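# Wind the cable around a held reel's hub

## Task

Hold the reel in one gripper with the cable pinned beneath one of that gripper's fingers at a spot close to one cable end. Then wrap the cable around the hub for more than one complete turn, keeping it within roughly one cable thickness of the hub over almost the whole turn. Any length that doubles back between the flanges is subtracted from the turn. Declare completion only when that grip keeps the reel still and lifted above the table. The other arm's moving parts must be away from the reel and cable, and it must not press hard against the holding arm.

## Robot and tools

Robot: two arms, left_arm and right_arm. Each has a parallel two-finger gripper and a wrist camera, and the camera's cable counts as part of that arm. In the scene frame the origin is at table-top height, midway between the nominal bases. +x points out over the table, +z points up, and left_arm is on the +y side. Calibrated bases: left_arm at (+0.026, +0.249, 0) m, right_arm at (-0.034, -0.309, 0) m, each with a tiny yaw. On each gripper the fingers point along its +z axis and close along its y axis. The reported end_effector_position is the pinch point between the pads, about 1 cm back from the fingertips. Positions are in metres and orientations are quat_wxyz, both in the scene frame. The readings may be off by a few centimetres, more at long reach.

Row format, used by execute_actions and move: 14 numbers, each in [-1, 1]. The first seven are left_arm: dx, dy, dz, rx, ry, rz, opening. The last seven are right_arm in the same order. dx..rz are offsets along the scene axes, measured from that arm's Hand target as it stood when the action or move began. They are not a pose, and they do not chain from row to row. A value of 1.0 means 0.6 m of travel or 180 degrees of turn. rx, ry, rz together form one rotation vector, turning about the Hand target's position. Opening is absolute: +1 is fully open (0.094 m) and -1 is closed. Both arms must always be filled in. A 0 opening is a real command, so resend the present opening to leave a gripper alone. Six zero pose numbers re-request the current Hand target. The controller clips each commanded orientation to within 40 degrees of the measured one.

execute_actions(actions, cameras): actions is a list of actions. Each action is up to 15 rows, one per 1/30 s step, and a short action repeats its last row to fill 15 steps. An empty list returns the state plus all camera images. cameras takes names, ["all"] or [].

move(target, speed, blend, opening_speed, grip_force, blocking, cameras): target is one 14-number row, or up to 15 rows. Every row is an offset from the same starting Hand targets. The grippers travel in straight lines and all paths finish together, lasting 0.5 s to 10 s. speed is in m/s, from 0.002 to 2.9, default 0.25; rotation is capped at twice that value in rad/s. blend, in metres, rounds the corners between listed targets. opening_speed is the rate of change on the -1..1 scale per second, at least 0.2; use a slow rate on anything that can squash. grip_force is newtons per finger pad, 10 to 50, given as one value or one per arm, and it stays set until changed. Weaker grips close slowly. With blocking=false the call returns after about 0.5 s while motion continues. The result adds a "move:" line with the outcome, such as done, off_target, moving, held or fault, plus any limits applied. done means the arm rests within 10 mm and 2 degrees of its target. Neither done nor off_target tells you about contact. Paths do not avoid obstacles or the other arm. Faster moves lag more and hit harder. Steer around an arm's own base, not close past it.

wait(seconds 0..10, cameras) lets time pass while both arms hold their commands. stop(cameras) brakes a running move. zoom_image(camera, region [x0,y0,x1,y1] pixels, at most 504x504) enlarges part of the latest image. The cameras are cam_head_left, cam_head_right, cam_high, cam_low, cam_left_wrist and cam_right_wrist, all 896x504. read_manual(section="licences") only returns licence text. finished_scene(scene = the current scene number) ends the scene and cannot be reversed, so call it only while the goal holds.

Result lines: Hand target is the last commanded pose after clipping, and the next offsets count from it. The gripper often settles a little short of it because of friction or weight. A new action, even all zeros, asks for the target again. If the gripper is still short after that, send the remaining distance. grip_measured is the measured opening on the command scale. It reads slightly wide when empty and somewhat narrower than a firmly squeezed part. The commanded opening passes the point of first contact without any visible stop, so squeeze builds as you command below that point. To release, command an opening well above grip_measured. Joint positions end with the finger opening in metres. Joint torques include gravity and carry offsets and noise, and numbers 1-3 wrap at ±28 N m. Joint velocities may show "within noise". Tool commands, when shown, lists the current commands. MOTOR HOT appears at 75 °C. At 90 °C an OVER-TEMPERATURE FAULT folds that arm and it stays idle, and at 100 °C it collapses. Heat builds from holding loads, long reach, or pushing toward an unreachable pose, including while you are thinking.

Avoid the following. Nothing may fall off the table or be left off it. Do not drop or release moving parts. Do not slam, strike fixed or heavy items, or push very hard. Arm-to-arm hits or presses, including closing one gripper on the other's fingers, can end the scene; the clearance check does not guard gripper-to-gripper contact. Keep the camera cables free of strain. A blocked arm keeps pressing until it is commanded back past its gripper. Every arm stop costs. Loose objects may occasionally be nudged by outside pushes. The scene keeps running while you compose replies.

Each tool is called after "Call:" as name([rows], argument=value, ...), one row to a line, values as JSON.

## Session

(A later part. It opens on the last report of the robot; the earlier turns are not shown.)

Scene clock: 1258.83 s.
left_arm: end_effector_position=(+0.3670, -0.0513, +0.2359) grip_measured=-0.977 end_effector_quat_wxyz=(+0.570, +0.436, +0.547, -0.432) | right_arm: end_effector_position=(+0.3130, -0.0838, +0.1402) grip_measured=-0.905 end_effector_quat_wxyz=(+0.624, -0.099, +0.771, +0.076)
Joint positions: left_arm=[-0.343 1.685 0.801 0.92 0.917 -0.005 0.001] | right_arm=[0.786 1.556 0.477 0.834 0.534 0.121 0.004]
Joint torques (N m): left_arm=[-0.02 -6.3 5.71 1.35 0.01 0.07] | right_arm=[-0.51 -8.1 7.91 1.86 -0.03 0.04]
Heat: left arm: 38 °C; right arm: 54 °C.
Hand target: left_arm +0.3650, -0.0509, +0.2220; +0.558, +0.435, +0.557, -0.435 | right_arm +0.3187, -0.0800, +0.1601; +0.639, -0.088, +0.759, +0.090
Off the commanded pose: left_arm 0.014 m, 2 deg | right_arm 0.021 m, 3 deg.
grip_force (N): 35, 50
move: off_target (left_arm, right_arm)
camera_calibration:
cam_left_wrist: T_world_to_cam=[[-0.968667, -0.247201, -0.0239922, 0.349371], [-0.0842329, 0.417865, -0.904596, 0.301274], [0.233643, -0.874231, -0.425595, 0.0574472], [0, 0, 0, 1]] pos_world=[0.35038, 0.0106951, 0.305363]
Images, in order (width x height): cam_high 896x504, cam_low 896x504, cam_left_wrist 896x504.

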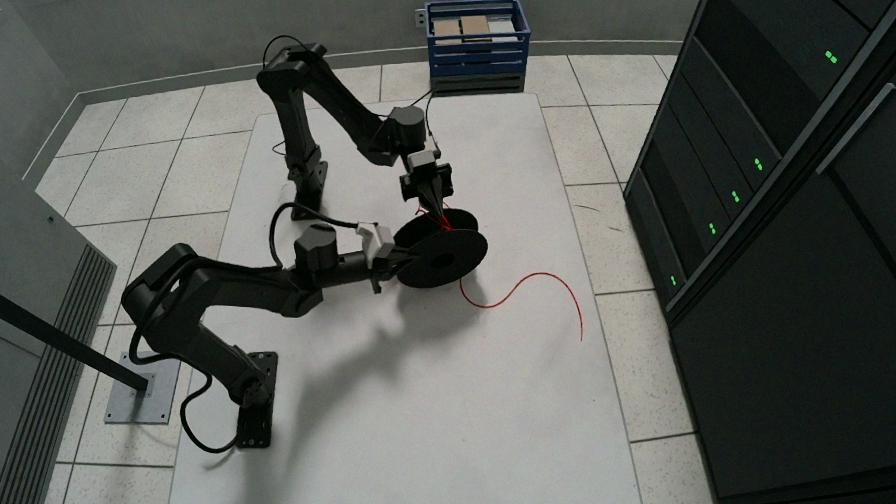

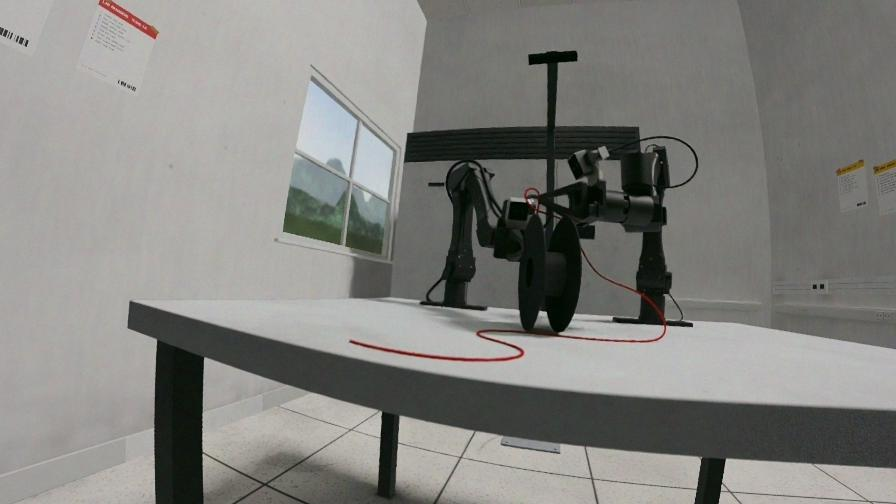

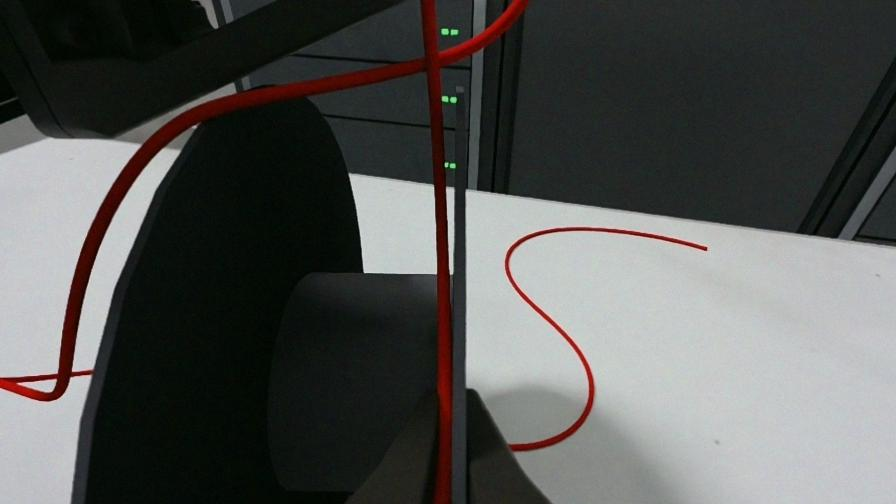

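Call:
move([
  [0, 0, 0, 0, 0, 0, -0.75, 0, 0, 0, 0, 0, 0, -1],
  [-0.045, 0.18, 0.03, 0, 0, 0, -0.75, 0, 0, 0, 0, 0, 0, -1],
], speed=[0.1, 0.15], cameras=["all"])

Call:
zoom_image(camera="cam_high", region=[340, 130, 520, 320])

Call:
zoom_image(camera="cam_low", region=[480, 150, 720, 380])

Call:
zoom_image(camera="cam_head_right", region=[400, 160, 560, 320])

Scene clock: 1384.27 s.
left_arm: end_effector_position=(+0.3440, +0.0560, +0.2440) grip_measured=-0.753 end_effector_quat_wxyz=(+0.564, +0.437, +0.552, -0.431) | right_arm: end_effector_position=(+0.3130, -0.0838, +0.1402) grip_measured=-0.905 end_effector_quat_wxyz=(+0.624, -0.099, +0.771, +0.076)
Joint positions: left_arm=[-0.009 1.476 0.642 0.862 1.252 -0.009 0.012] | right_arm=[0.786 1.556 0.477 0.834 0.534 0.12 0.004]
Joint torques (N m): left_arm=[0.27 -7.19 5.45 1.02 0 0.06] | right_arm=[-0.49 -8.1 7.91 1.86 -0.03 0.05]
Heat: left arm: 40 °C; right arm: 54 °C.
Hand target: left_arm +0.3380, +0.0570, +0.2401; +0.558, +0.435, +0.557, -0.435 | right_arm +0.3187, -0.0800, +0.1601; +0.639, -0.087, +0.759, +0.090
Off the commanded pose: left_arm 0.007 m, 1 deg | right_arm 0.021 m, 3 deg.
grip_force (N): 35, 50
move: off_target (right_arm)
camera_calibration:
cam_left_wrist: T_world_to_cam=[[-0.969206, -0.245584, -0.0181217, 0.352449], [-0.091611, 0.427897, -0.899173, 0.262467], [0.228576, -0.869824, -0.437218, 0.164346], [0, 0, 0, 1]] pos_world=[0.328075, 0.117198, 0.314245]
cam_right_wrist: T_world_to_cam=[[0.267688, -0.963414, 0.0133, -0.164931], [-0.555134, -0.165499, -0.81513, 0.314309], [0.787508, 0.210817, -0.579126, -0.0529493], [0, 0, 0, 1]] pos_world=[0.260332, -0.0957165, 0.227732]

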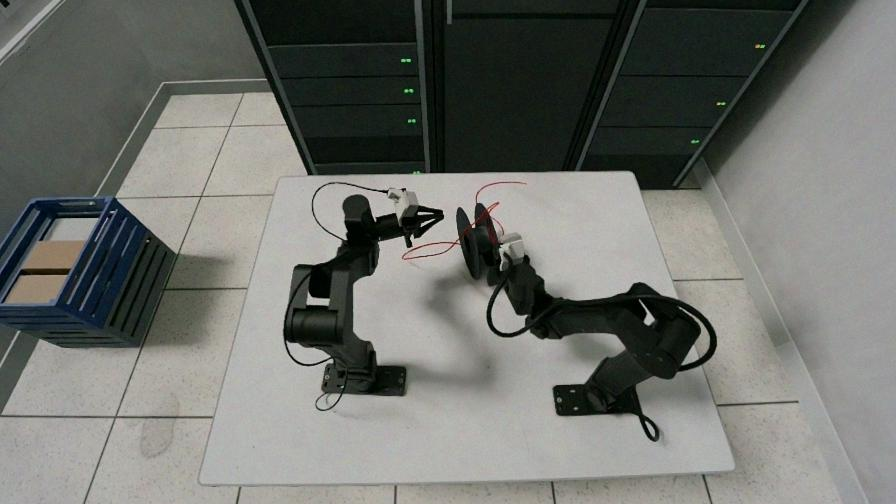

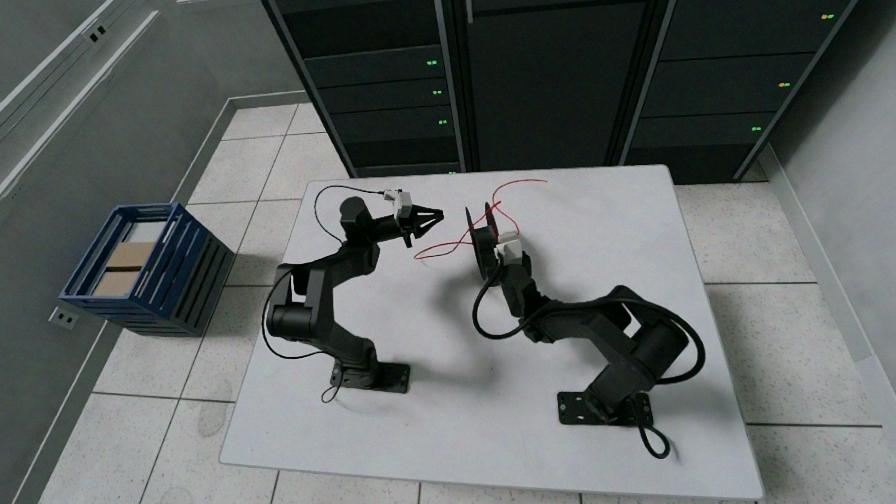

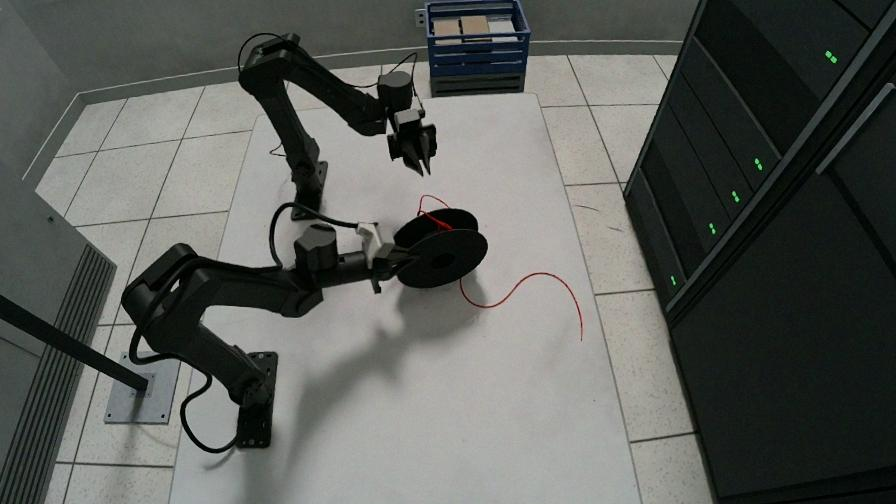

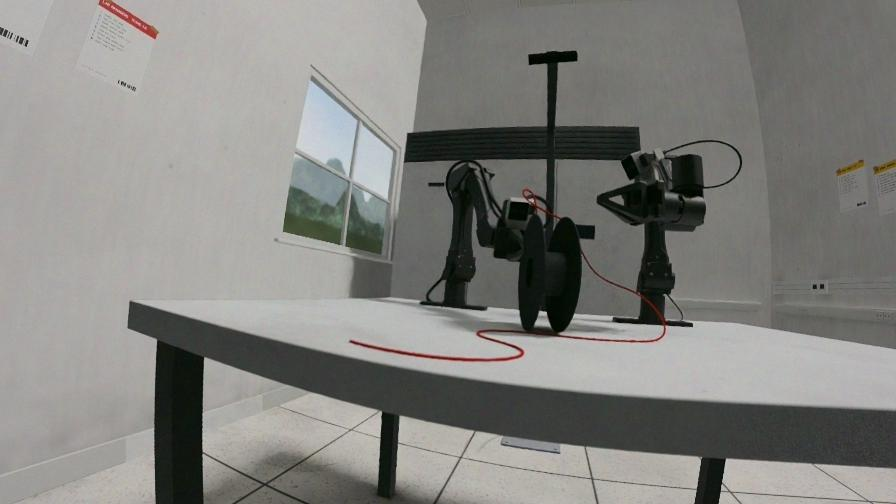

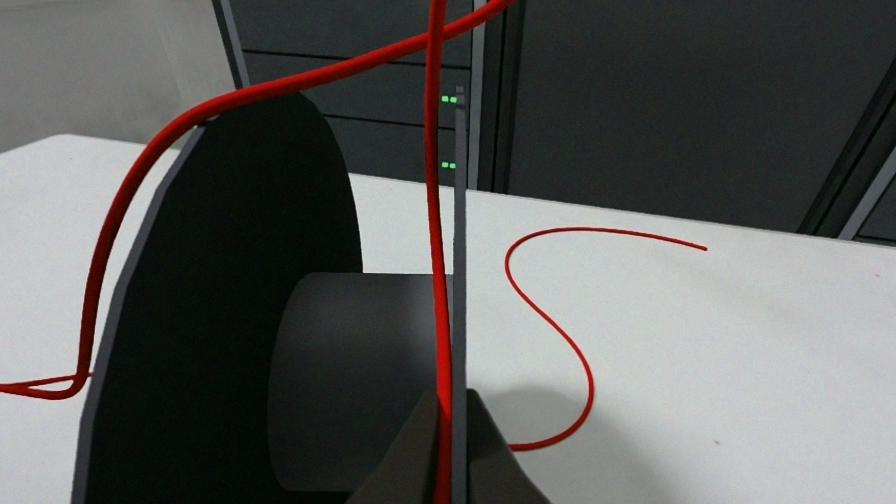

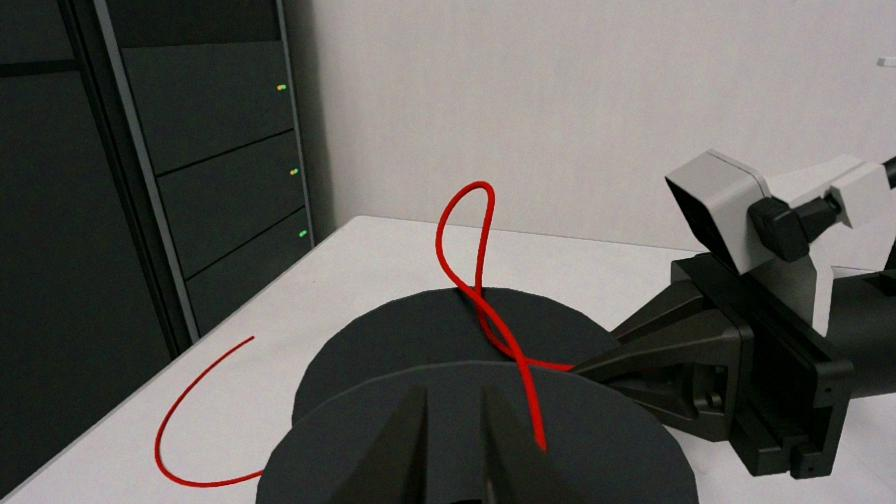

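Scaled by 2.653 from the camera's 896x504 image, which has a finer 1280x720 frame.

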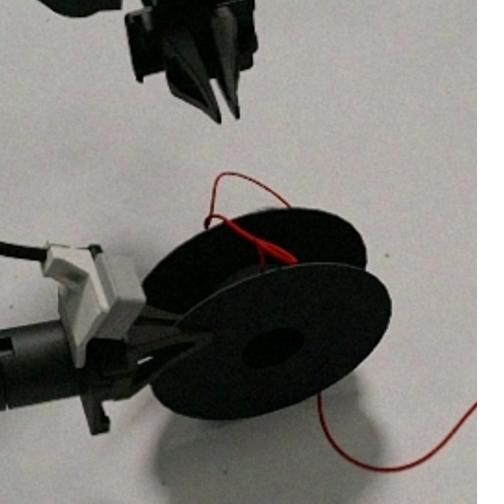

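Scaled by 2.100 from the camera's 896x504 image, which has a finer 1280x720 frame.

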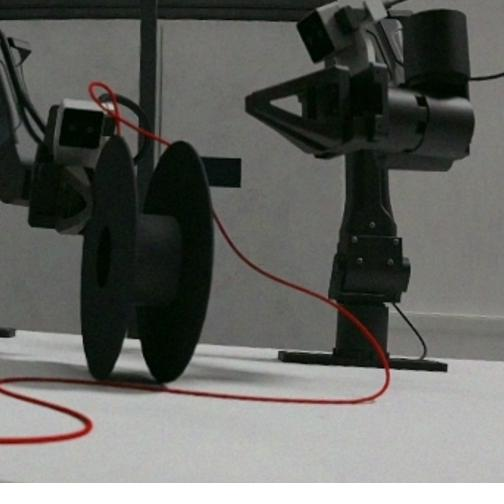

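Scaled by 3.150 from the camera's 896x504 image, which has a finer 1280x720 frame.

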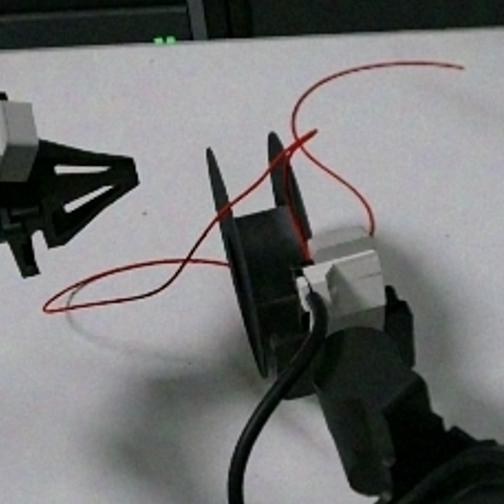

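Call:
move(target=[-0.06, 0.16, 0.05, 0, 0, 0, -0.6, 0.02, 0, 0.333, 0, 0, 0, -1], speed=0.15, cameras=["all"])

Call:
zoom_image(camera="cam_high", region=[340, 100, 540, 320])

Call:
zoom_image(camera="cam_low", region=[480, 80, 760, 380])

Call:
zoom_image(camera="cam_head_right", region=[380, 120, 560, 320])

Scene clock: 1395.20 s.
left_arm: end_effector_position=(+0.3066, +0.1523, +0.2747) grip_measured=-0.603 end_effector_quat_wxyz=(+0.575, +0.425, +0.565, -0.411) | right_arm: end_effector_position=(+0.3280, -0.0801, +0.3281) grip_measured=-0.905 end_effector_quat_wxyz=(+0.611, -0.107, +0.781, +0.068)
Joint positions: left_arm=[0.378 1.261 0.59 0.818 1.581 -0.122 0.019] | right_arm=[0.754 1.296 1.131 -0.116 0.5 0.112 0.004]
Joint torques (N m): left_arm=[0.61 -4.7 5.52 0.81 -0.06 -0.04] | right_arm=[-0.42 -6.28 10.06 2.4 0.03 0.06]
Heat: left arm: 39 °C; right arm: 54 °C.
Hand target: left_arm +0.3020, +0.1531, +0.2701; +0.558, +0.435, +0.557, -0.435 | right_arm +0.3307, -0.0800, +0.3598; +0.639, -0.087, +0.759, +0.090
Off the commanded pose: left_arm 0.007 m, 4 deg | right_arm 0.032 m, 5 deg.
joint sent to its limit (left arm) — joint 5 (wrist yaw), upper limit. The joint targets are off in orientation, not in position.
grip_force (N): 35, 50
move: off_target (left_arm, right_arm)
camera_calibration:
cam_left_wrist: T_world_to_cam=[[-0.953282, -0.301017, -0.0253184, 0.345904], [-0.112926, 0.432847, -0.894366, 0.249912], [0.280179, -0.849724, -0.446619, 0.25382], [0, 0, 0, 1]] pos_world=[0.286851, 0.211627, 0.345631]
cam_right_wrist: T_world_to_cam=[[0.270803, -0.962141, 0.0308175, -0.174597], [-0.578966, -0.188365, -0.793295, 0.475283], [0.769067, 0.196985, -0.608057, 0.0577649], [0, 0, 0, 1]] pos_world=[0.278029, -0.0898397, 0.417545]

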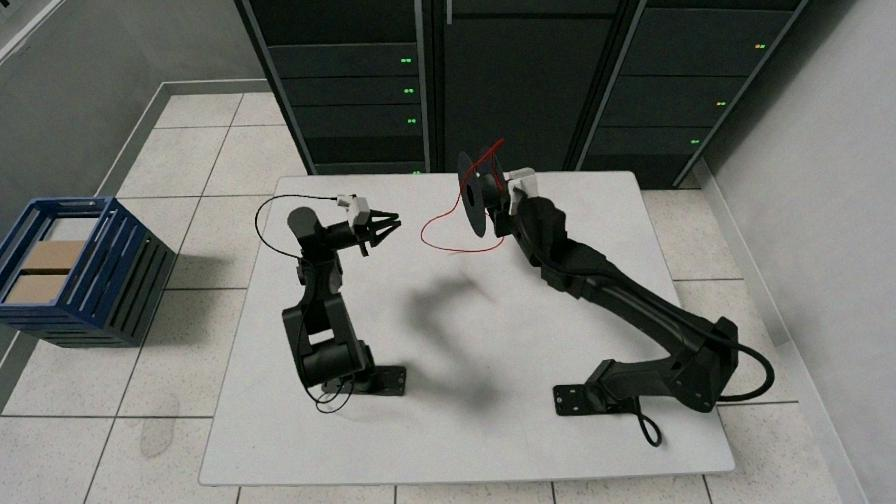

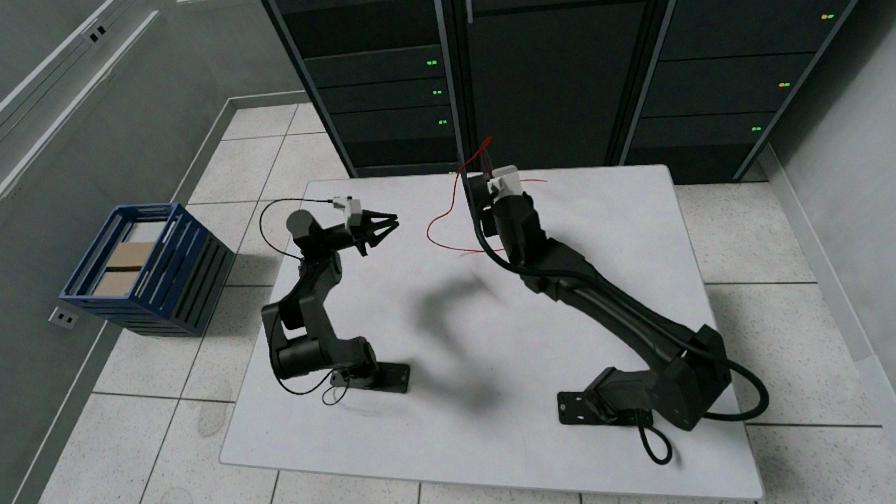

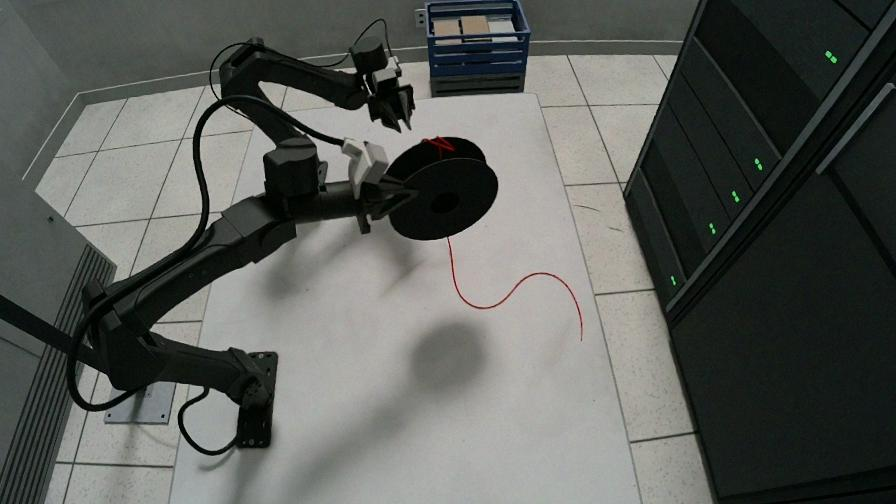

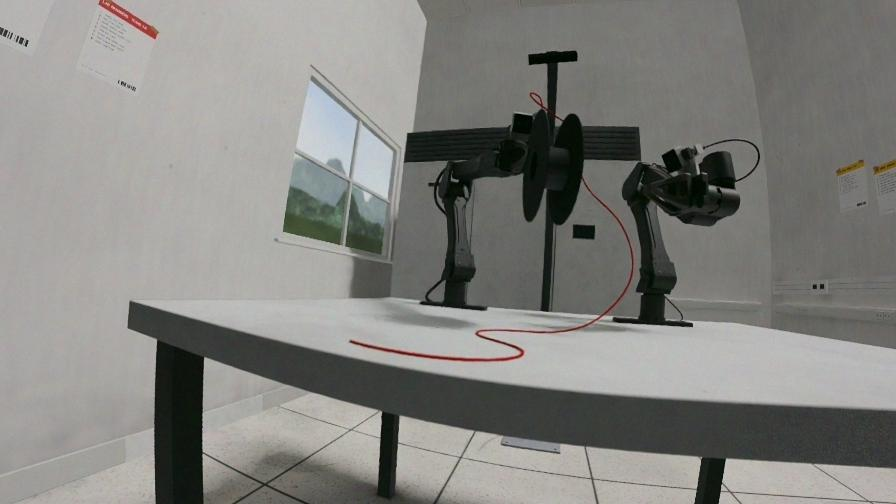

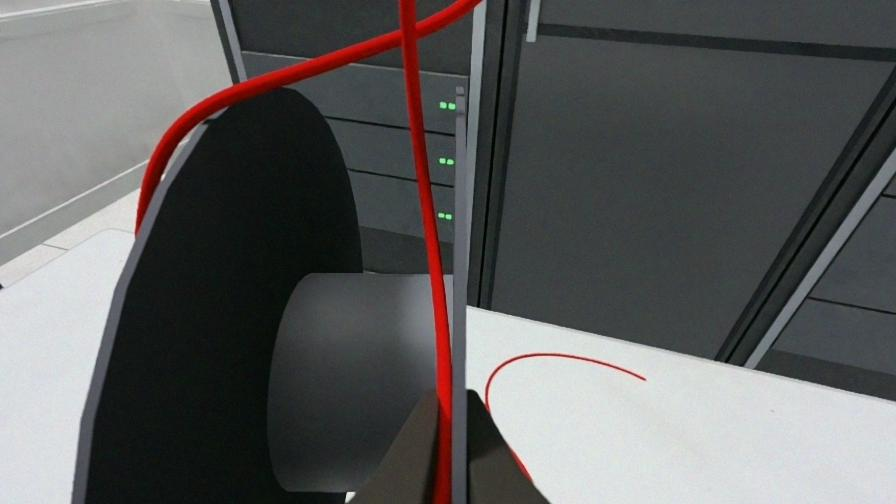

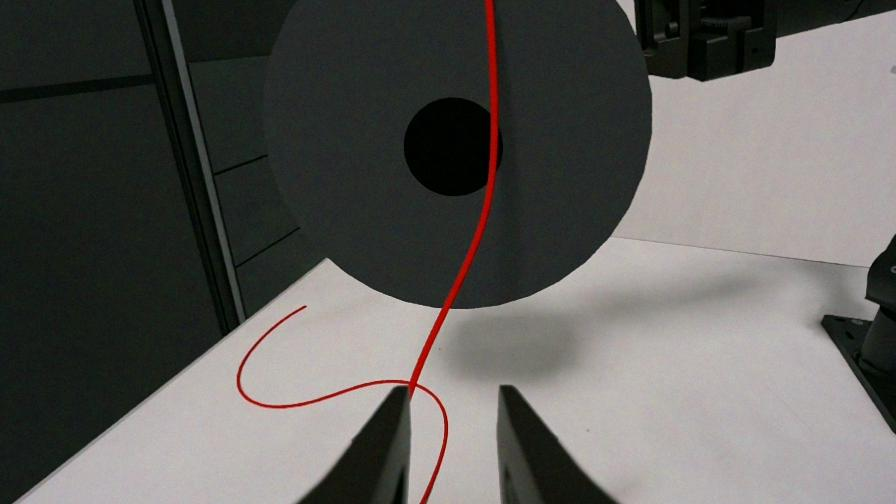

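Scaled by 2.291 from the camera's 896x504 image, which has a finer 1280x720 frame.

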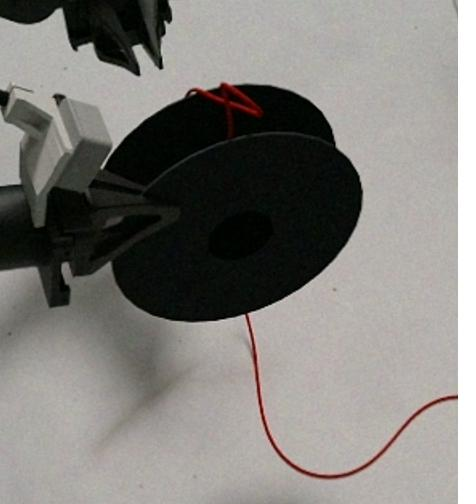

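Scaled by 1.680 from the camera's 896x504 image, which has a finer 1280x720 frame.

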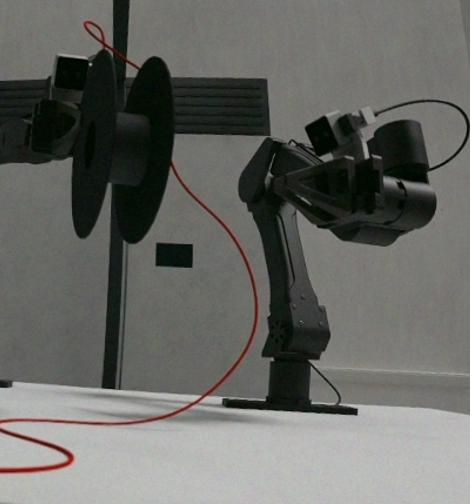

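Scaled by 2.520 from the camera's 896x504 image, which has a finer 1280x720 frame.

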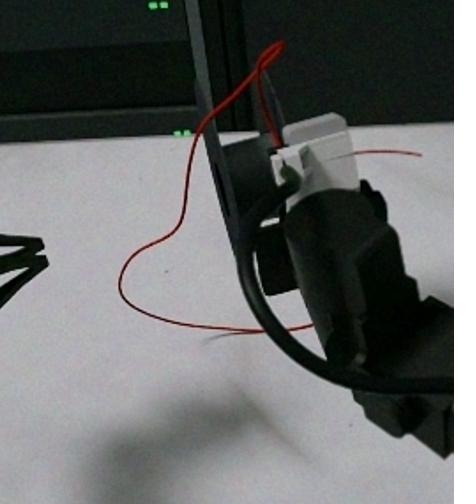

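Call:
move(target=[0.0333, -0.0418, -0.0635, 0, 0, 0, -0.25, 0, 0, 0, 0, 0, 0, -1], speed=0.15, cameras=["cam_low", "cam_right_wrist", "cam_head_left"])

Scene clock: 1537.03 s.
left_arm: end_effector_position=(+0.3222, +0.1292, +0.2385) grip_measured=-0.253 end_effector_quat_wxyz=(+0.559, +0.439, +0.554, -0.433) | right_arm: end_effector_position=(+0.3280, -0.0802, +0.3279) grip_measured=-0.905 end_effector_quat_wxyz=(+0.611, -0.107, +0.781, +0.068)
Joint positions: left_arm=[0.272 1.427 0.577 0.891 1.54 -0.029 0.035] | right_arm=[0.754 1.296 1.131 -0.117 0.5 0.112 0.004]
Joint torques (N m): left_arm=[-0.23 -4.01 5.74 1.01 -0.11 0.15] | right_arm=[-0.4 -6.28 10.03 2.36 0.02 0.06]
Heat: left arm: 35 °C; right arm: 60 °C.
Hand target: left_arm +0.3220, +0.1279, +0.2319; +0.558, +0.435, +0.557, -0.435 | right_arm +0.3307, -0.0800, +0.3598; +0.639, -0.087, +0.759, +0.090
Off the commanded pose: left_arm 0.007 m, 1 deg | right_arm 0.032 m, 5 deg.
grip_force (N): 35, 50
move: off_target (right_arm)
camera_calibration:
cam_right_wrist: T_world_to_cam=[[0.270738, -0.962147, 0.0312018, -0.174733], [-0.57939, -0.188748, -0.792894, 0.475044], [0.76877, 0.196589, -0.60856, 0.0578995], [0, 0, 0, 1]] pos_world=[0.278031, -0.0898375, 0.417347]
Images, in order (width x height): cam_head_left 896x504, cam_low 896x504, cam_right_wrist 896x504.

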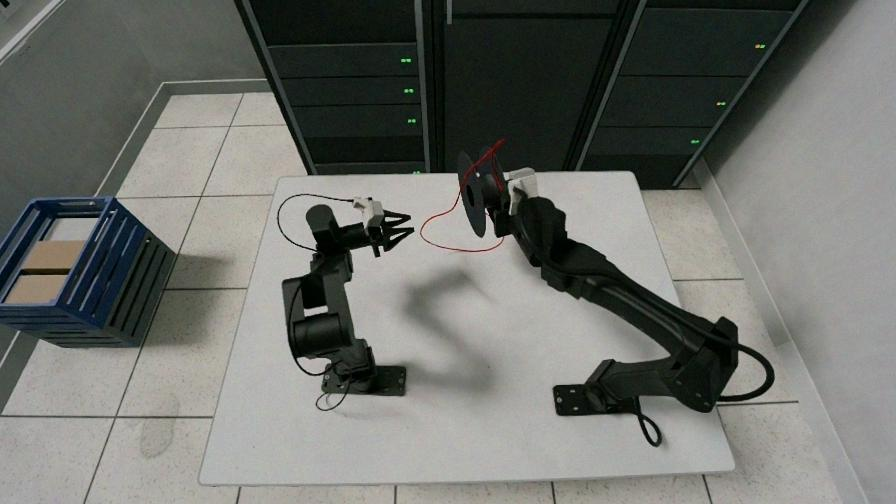

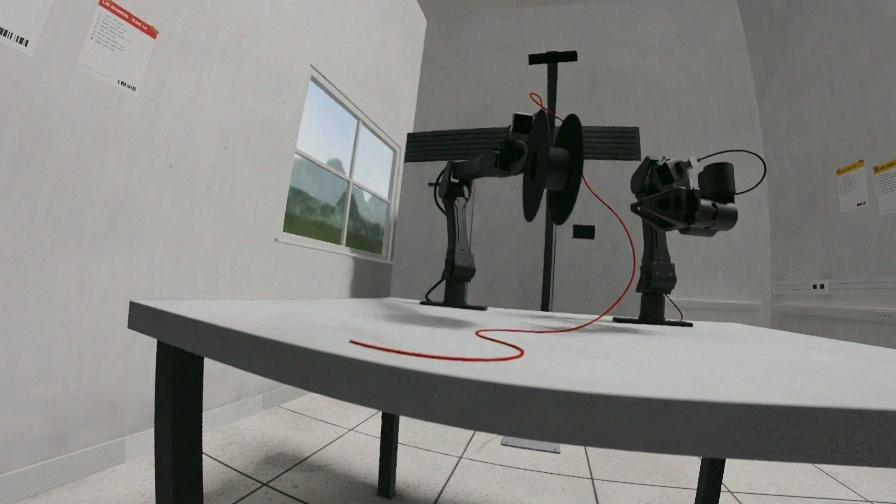

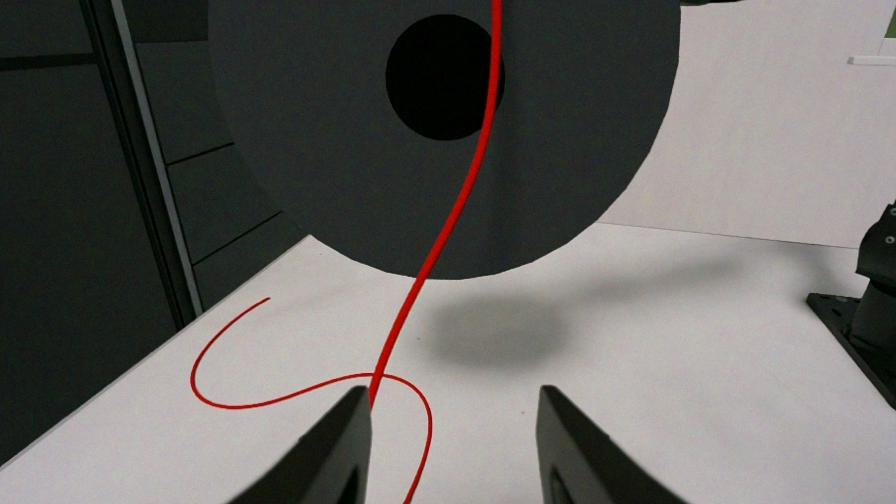

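Call:
move([
  [0.0145, 0.0036, 0, 0, 0, 0, -0.25, 0, 0, 0, 0, 0, 0, -1],
  [0.0417, -0.1065, 0, 0, 0, 0, -0.25, 0, 0, 0, 0, 0, 0, -1],
], speed=[0.1, 0.1], blend=[0.005, 0], cameras=["cam_low", "cam_right_wrist", "cam_left_wrist"])

Scene clock: 1553.00 s.
left_arm: end_effector_position=(+0.3404, +0.0653, +0.2285) grip_measured=-0.253 end_effector_quat_wxyz=(+0.553, +0.432, +0.559, -0.441) | right_arm: end_effector_position=(+0.3280, -0.0802, +0.3279) grip_measured=-0.905 end_effector_quat_wxyz=(+0.611, -0.107, +0.781, +0.068)
Joint positions: left_arm=[0.026 1.501 0.604 0.901 1.295 -0.019 0.035] | right_arm=[0.754 1.296 1.131 -0.117 0.5 0.112 0.004]
Joint torques (N m): left_arm=[-0.27 -4.4 10.09 1.08 -0.08 0.15] | right_arm=[-0.43 -6.28 10.06 2.35 0.02 0.07]
Heat: left arm: 35 °C; right arm: 60 °C.
Hand target: left_arm +0.3470, +0.0641, +0.2319; +0.558, +0.435, +0.557, -0.435 | right_arm +0.3307, -0.0800, +0.3598; +0.639, -0.087, +0.759, +0.090
Off the commanded pose: left_arm 0.007 m, 1 deg | right_arm 0.032 m, 5 deg.
grip_force (N): 35, 50
move: off_target (right_arm); blend cut to 0.0045 m at target 1
camera_calibration:
cam_left_wrist: T_world_to_cam=[[-0.97121, -0.23778, 0.0145568, 0.343674], [-0.118328, 0.42847, -0.895775, 0.252538], [0.20676, -0.871708, -0.44427, 0.175611], [0, 0, 0, 1]] pos_world=[0.327352, 0.126595, 0.299233]
cam_right_wrist: T_world_to_cam=[[0.270738, -0.962147, 0.0312018, -0.174733], [-0.57939, -0.188748, -0.792894, 0.475044], [0.76877, 0.196589, -0.60856, 0.0578995], [0, 0, 0, 1]] pos_world=[0.278031, -0.0898375, 0.417347]
Images, in order (width x height): cam_low 896x504, cam_left_wrist 896x504, cam_right_wrist 896x504.

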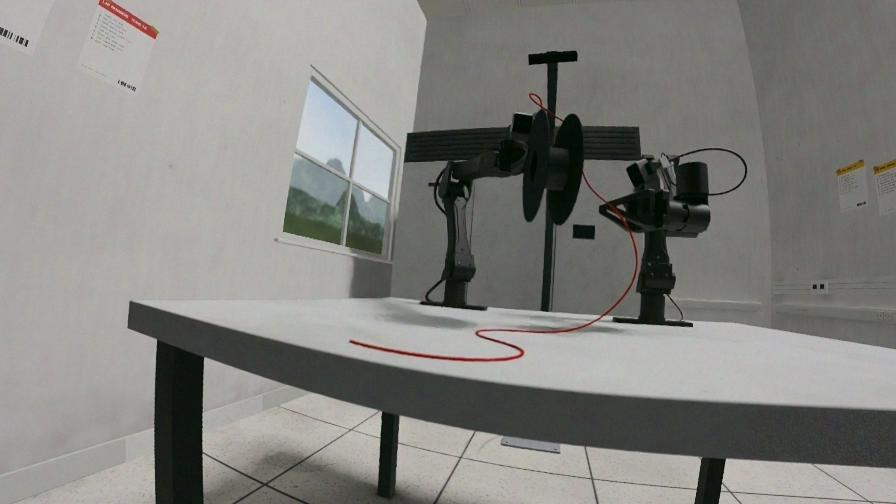

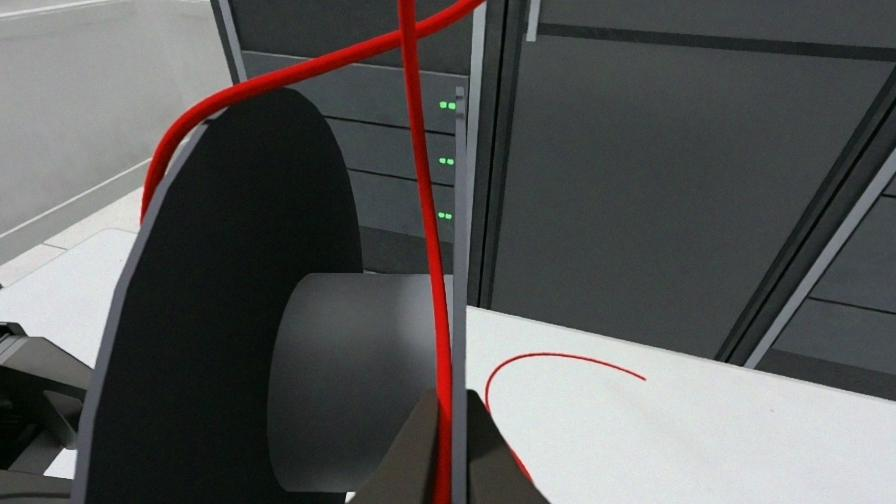

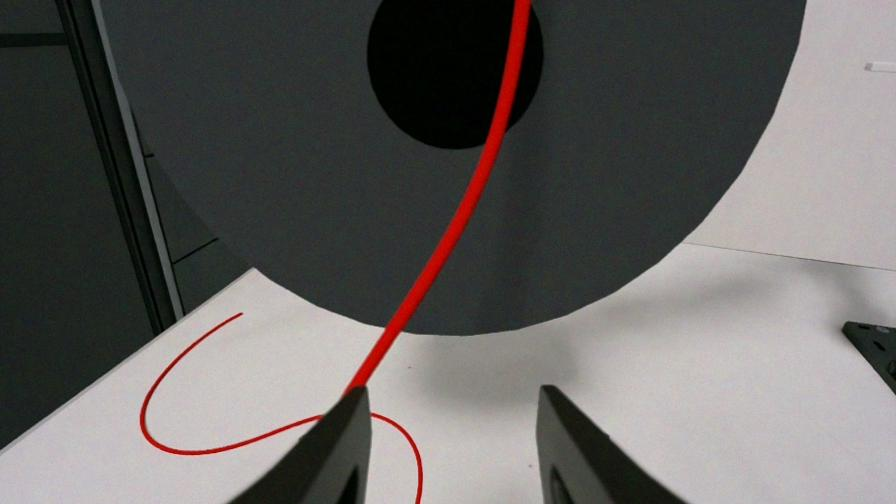

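Call:
zoom_image(camera="cam_right_wrist", region=[300, 200, 620, 504])

Call:
zoom_image(camera="cam_low", region=[540, 120, 700, 280])

Scaled by 1.575 from the camera's 896x504 image, which has a finer 1280x720 frame.

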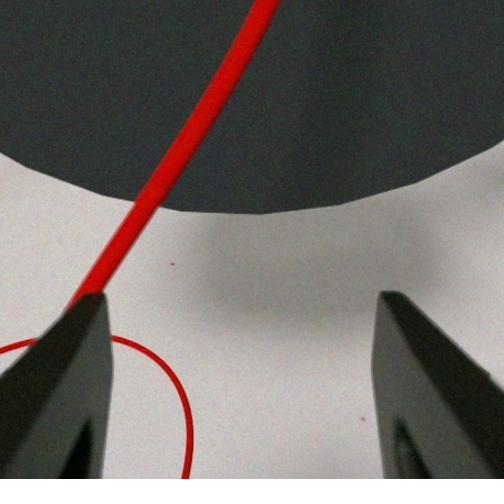

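Scaled by 3.150 from the camera's 896x504 image, which has a finer 1280x720 frame.

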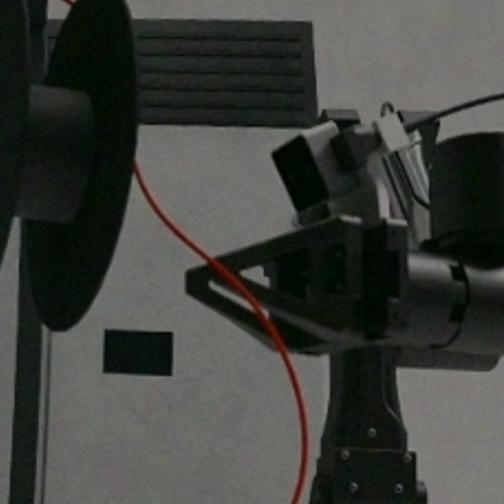

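Call:
move([
  [-0.02, 0.081, 0, 0, 0, 0, -0.2, 0, 0, 0, 0, 0, 0, -1],
  [0.0367, 0.095, 0, 0, 0, 0, -0.2, 0, 0, 0, 0, 0, 0, -1],
], speed=[0.12, 0.12], blend=[0.005, 0], cameras=["cam_low", "cam_right_wrist", "cam_left_wrist"])

Call:
zoom_image(camera="cam_low", region=[540, 120, 700, 280])

Scene clock: 1596.63 s.
left_arm: end_effector_position=(+0.3642, +0.1189, +0.2283) grip_measured=-0.203 end_effector_quat_wxyz=(+0.555, +0.430, +0.561, -0.439) | right_arm: end_effector_position=(+0.3280, -0.0802, +0.3279) grip_measured=-0.905 end_effector_quat_wxyz=(+0.611, -0.107, +0.781, +0.068)
Joint positions: left_arm=[0.209 1.6 0.7 0.903 1.471 -0.018 0.037] | right_arm=[0.754 1.296 1.131 -0.117 0.5 0.112 0.004]
Joint torques (N m): left_arm=[0.5 -5.3 9.61 1.06 0.06 0.03] | right_arm=[-0.43 -6.26 10.03 2.37 0.02 0.06]
Heat: left arm: 36 °C; right arm: 61 °C.
Hand target: left_arm +0.3690, +0.1210, +0.2318; +0.558, +0.435, +0.557, -0.435 | right_arm +0.3307, -0.0800, +0.3598; +0.639, -0.087, +0.759, +0.090
Off the commanded pose: left_arm 0.006 m, 1 deg | right_arm 0.032 m, 5 deg.
grip_force (N): 35, 50
move: off_target (right_arm)
camera_calibration:
cam_left_wrist: T_world_to_cam=[[-0.969446, -0.244862, 0.0147342, 0.379736], [-0.121775, 0.428243, -0.895421, 0.233438], [0.212945, -0.869857, -0.444976, 0.215073], [0, 0, 0, 1]] pos_world=[0.350761, 0.180098, 0.299132]
cam_right_wrist: T_world_to_cam=[[0.270738, -0.962147, 0.0312018, -0.174733], [-0.57939, -0.188748, -0.792894, 0.475044], [0.76877, 0.196589, -0.60856, 0.0578995], [0, 0, 0, 1]] pos_world=[0.278031, -0.0898375, 0.417347]
Images, in order (width x height): cam_low 896x504, cam_left_wrist 896x504, cam_right_wrist 896x504.

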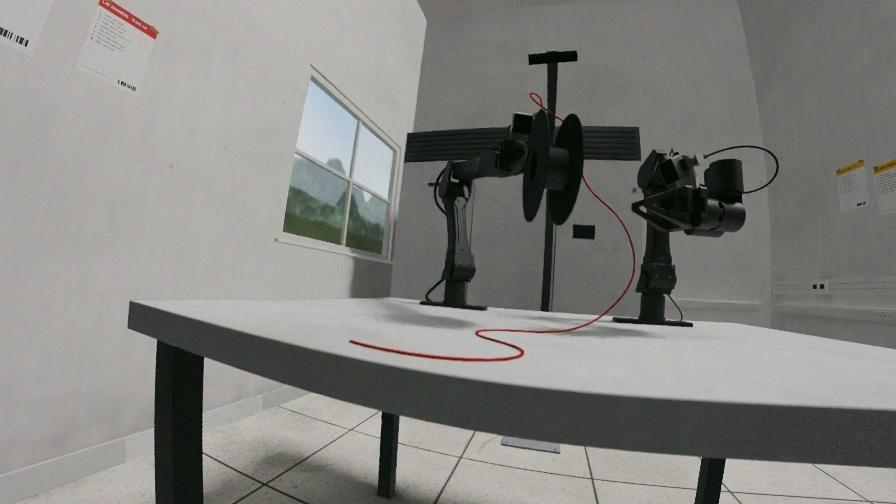

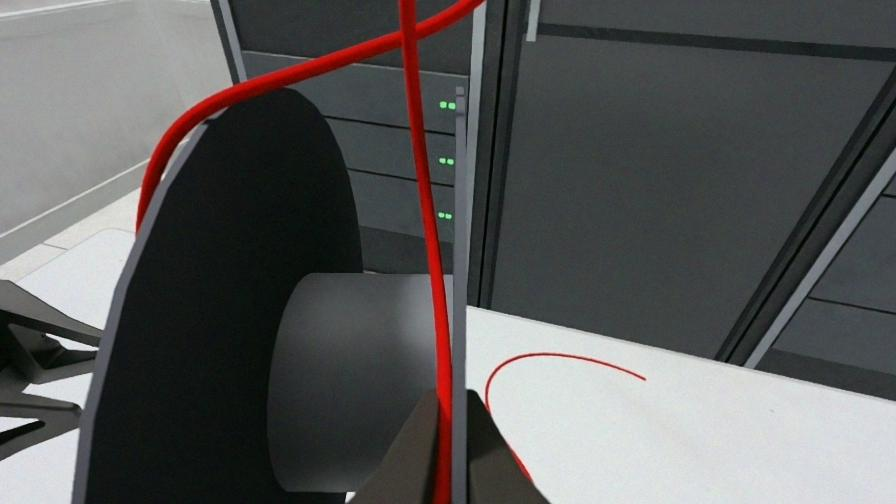

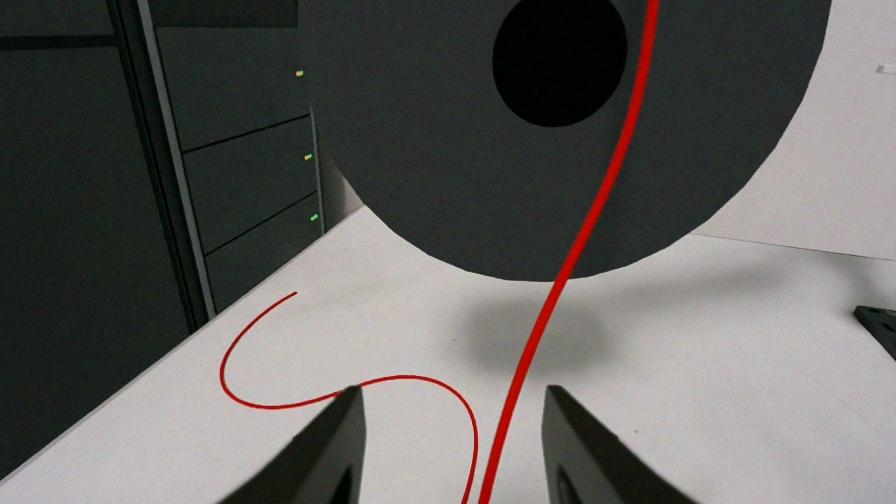

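Scaled by 3.150 from the camera's 896x504 image, which has a finer 1280x720 frame.

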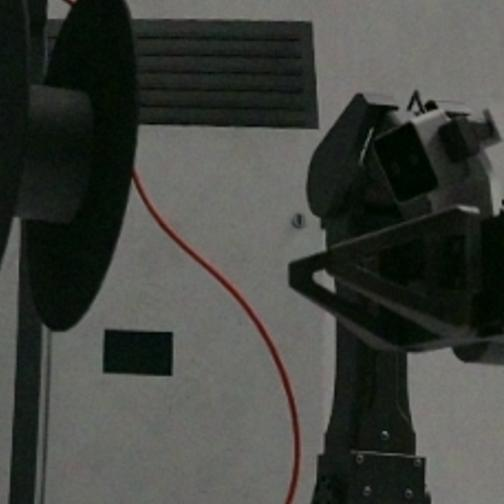

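Call:
zoom_image(camera="cam_right_wrist", region=[440, 0, 700, 252])

Call:
zoom_image(camera="cam_right_wrist", region=[440, 252, 700, 504])

Scaled by 1.938 from the camera's 896x504 image, which has a finer 1280x720 frame.

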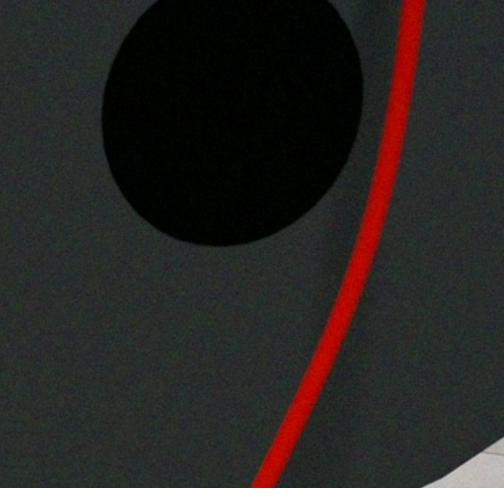

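Scaled by 1.938 from the camera's 896x504 image, which has a finer 1280x720 frame.

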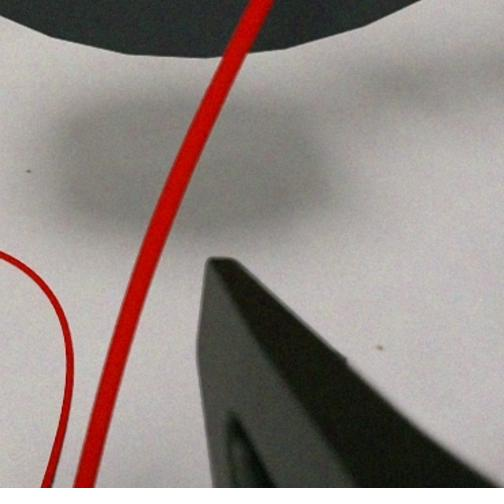

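Call:
zoom_image(camera="cam_right_wrist", region=[620, 0, 680, 40])

Call:
zoom_image(camera="cam_right_wrist", region=[560, 190, 620, 230])

Call:
zoom_image(camera="cam_right_wrist", region=[490, 360, 550, 400])

Call:
zoom_image(camera="cam_right_wrist", region=[460, 464, 520, 504])

Scaled by 8.400 from the camera's 896x504 image, which has a finer 1280x720 frame.

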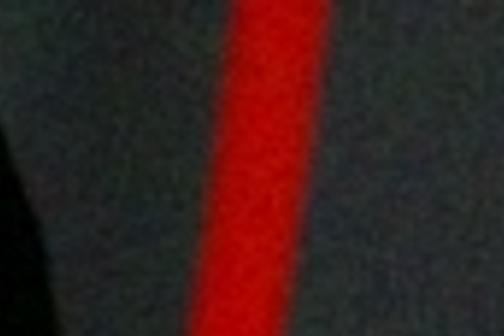

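Scaled by 8.400 from the camera's 896x504 image, which has a finer 1280x720 frame.

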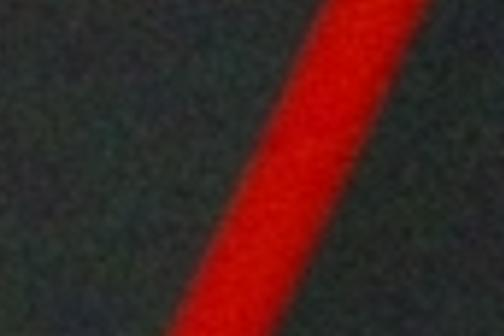

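Scaled by 8.400 from the camera's 896x504 image, which has a finer 1280x720 frame.

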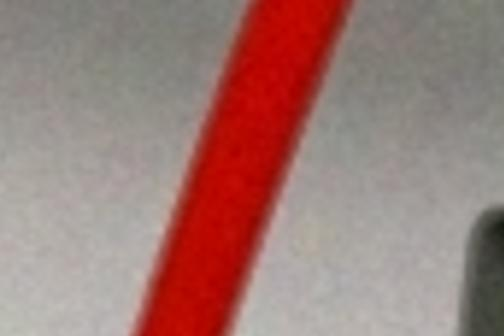

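Scaled by 8.400 from the camera's 896x504 image, which has a finer 1280x720 frame.

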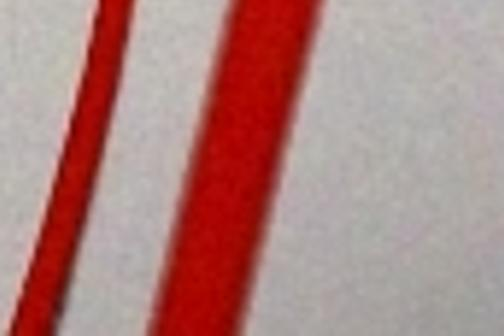

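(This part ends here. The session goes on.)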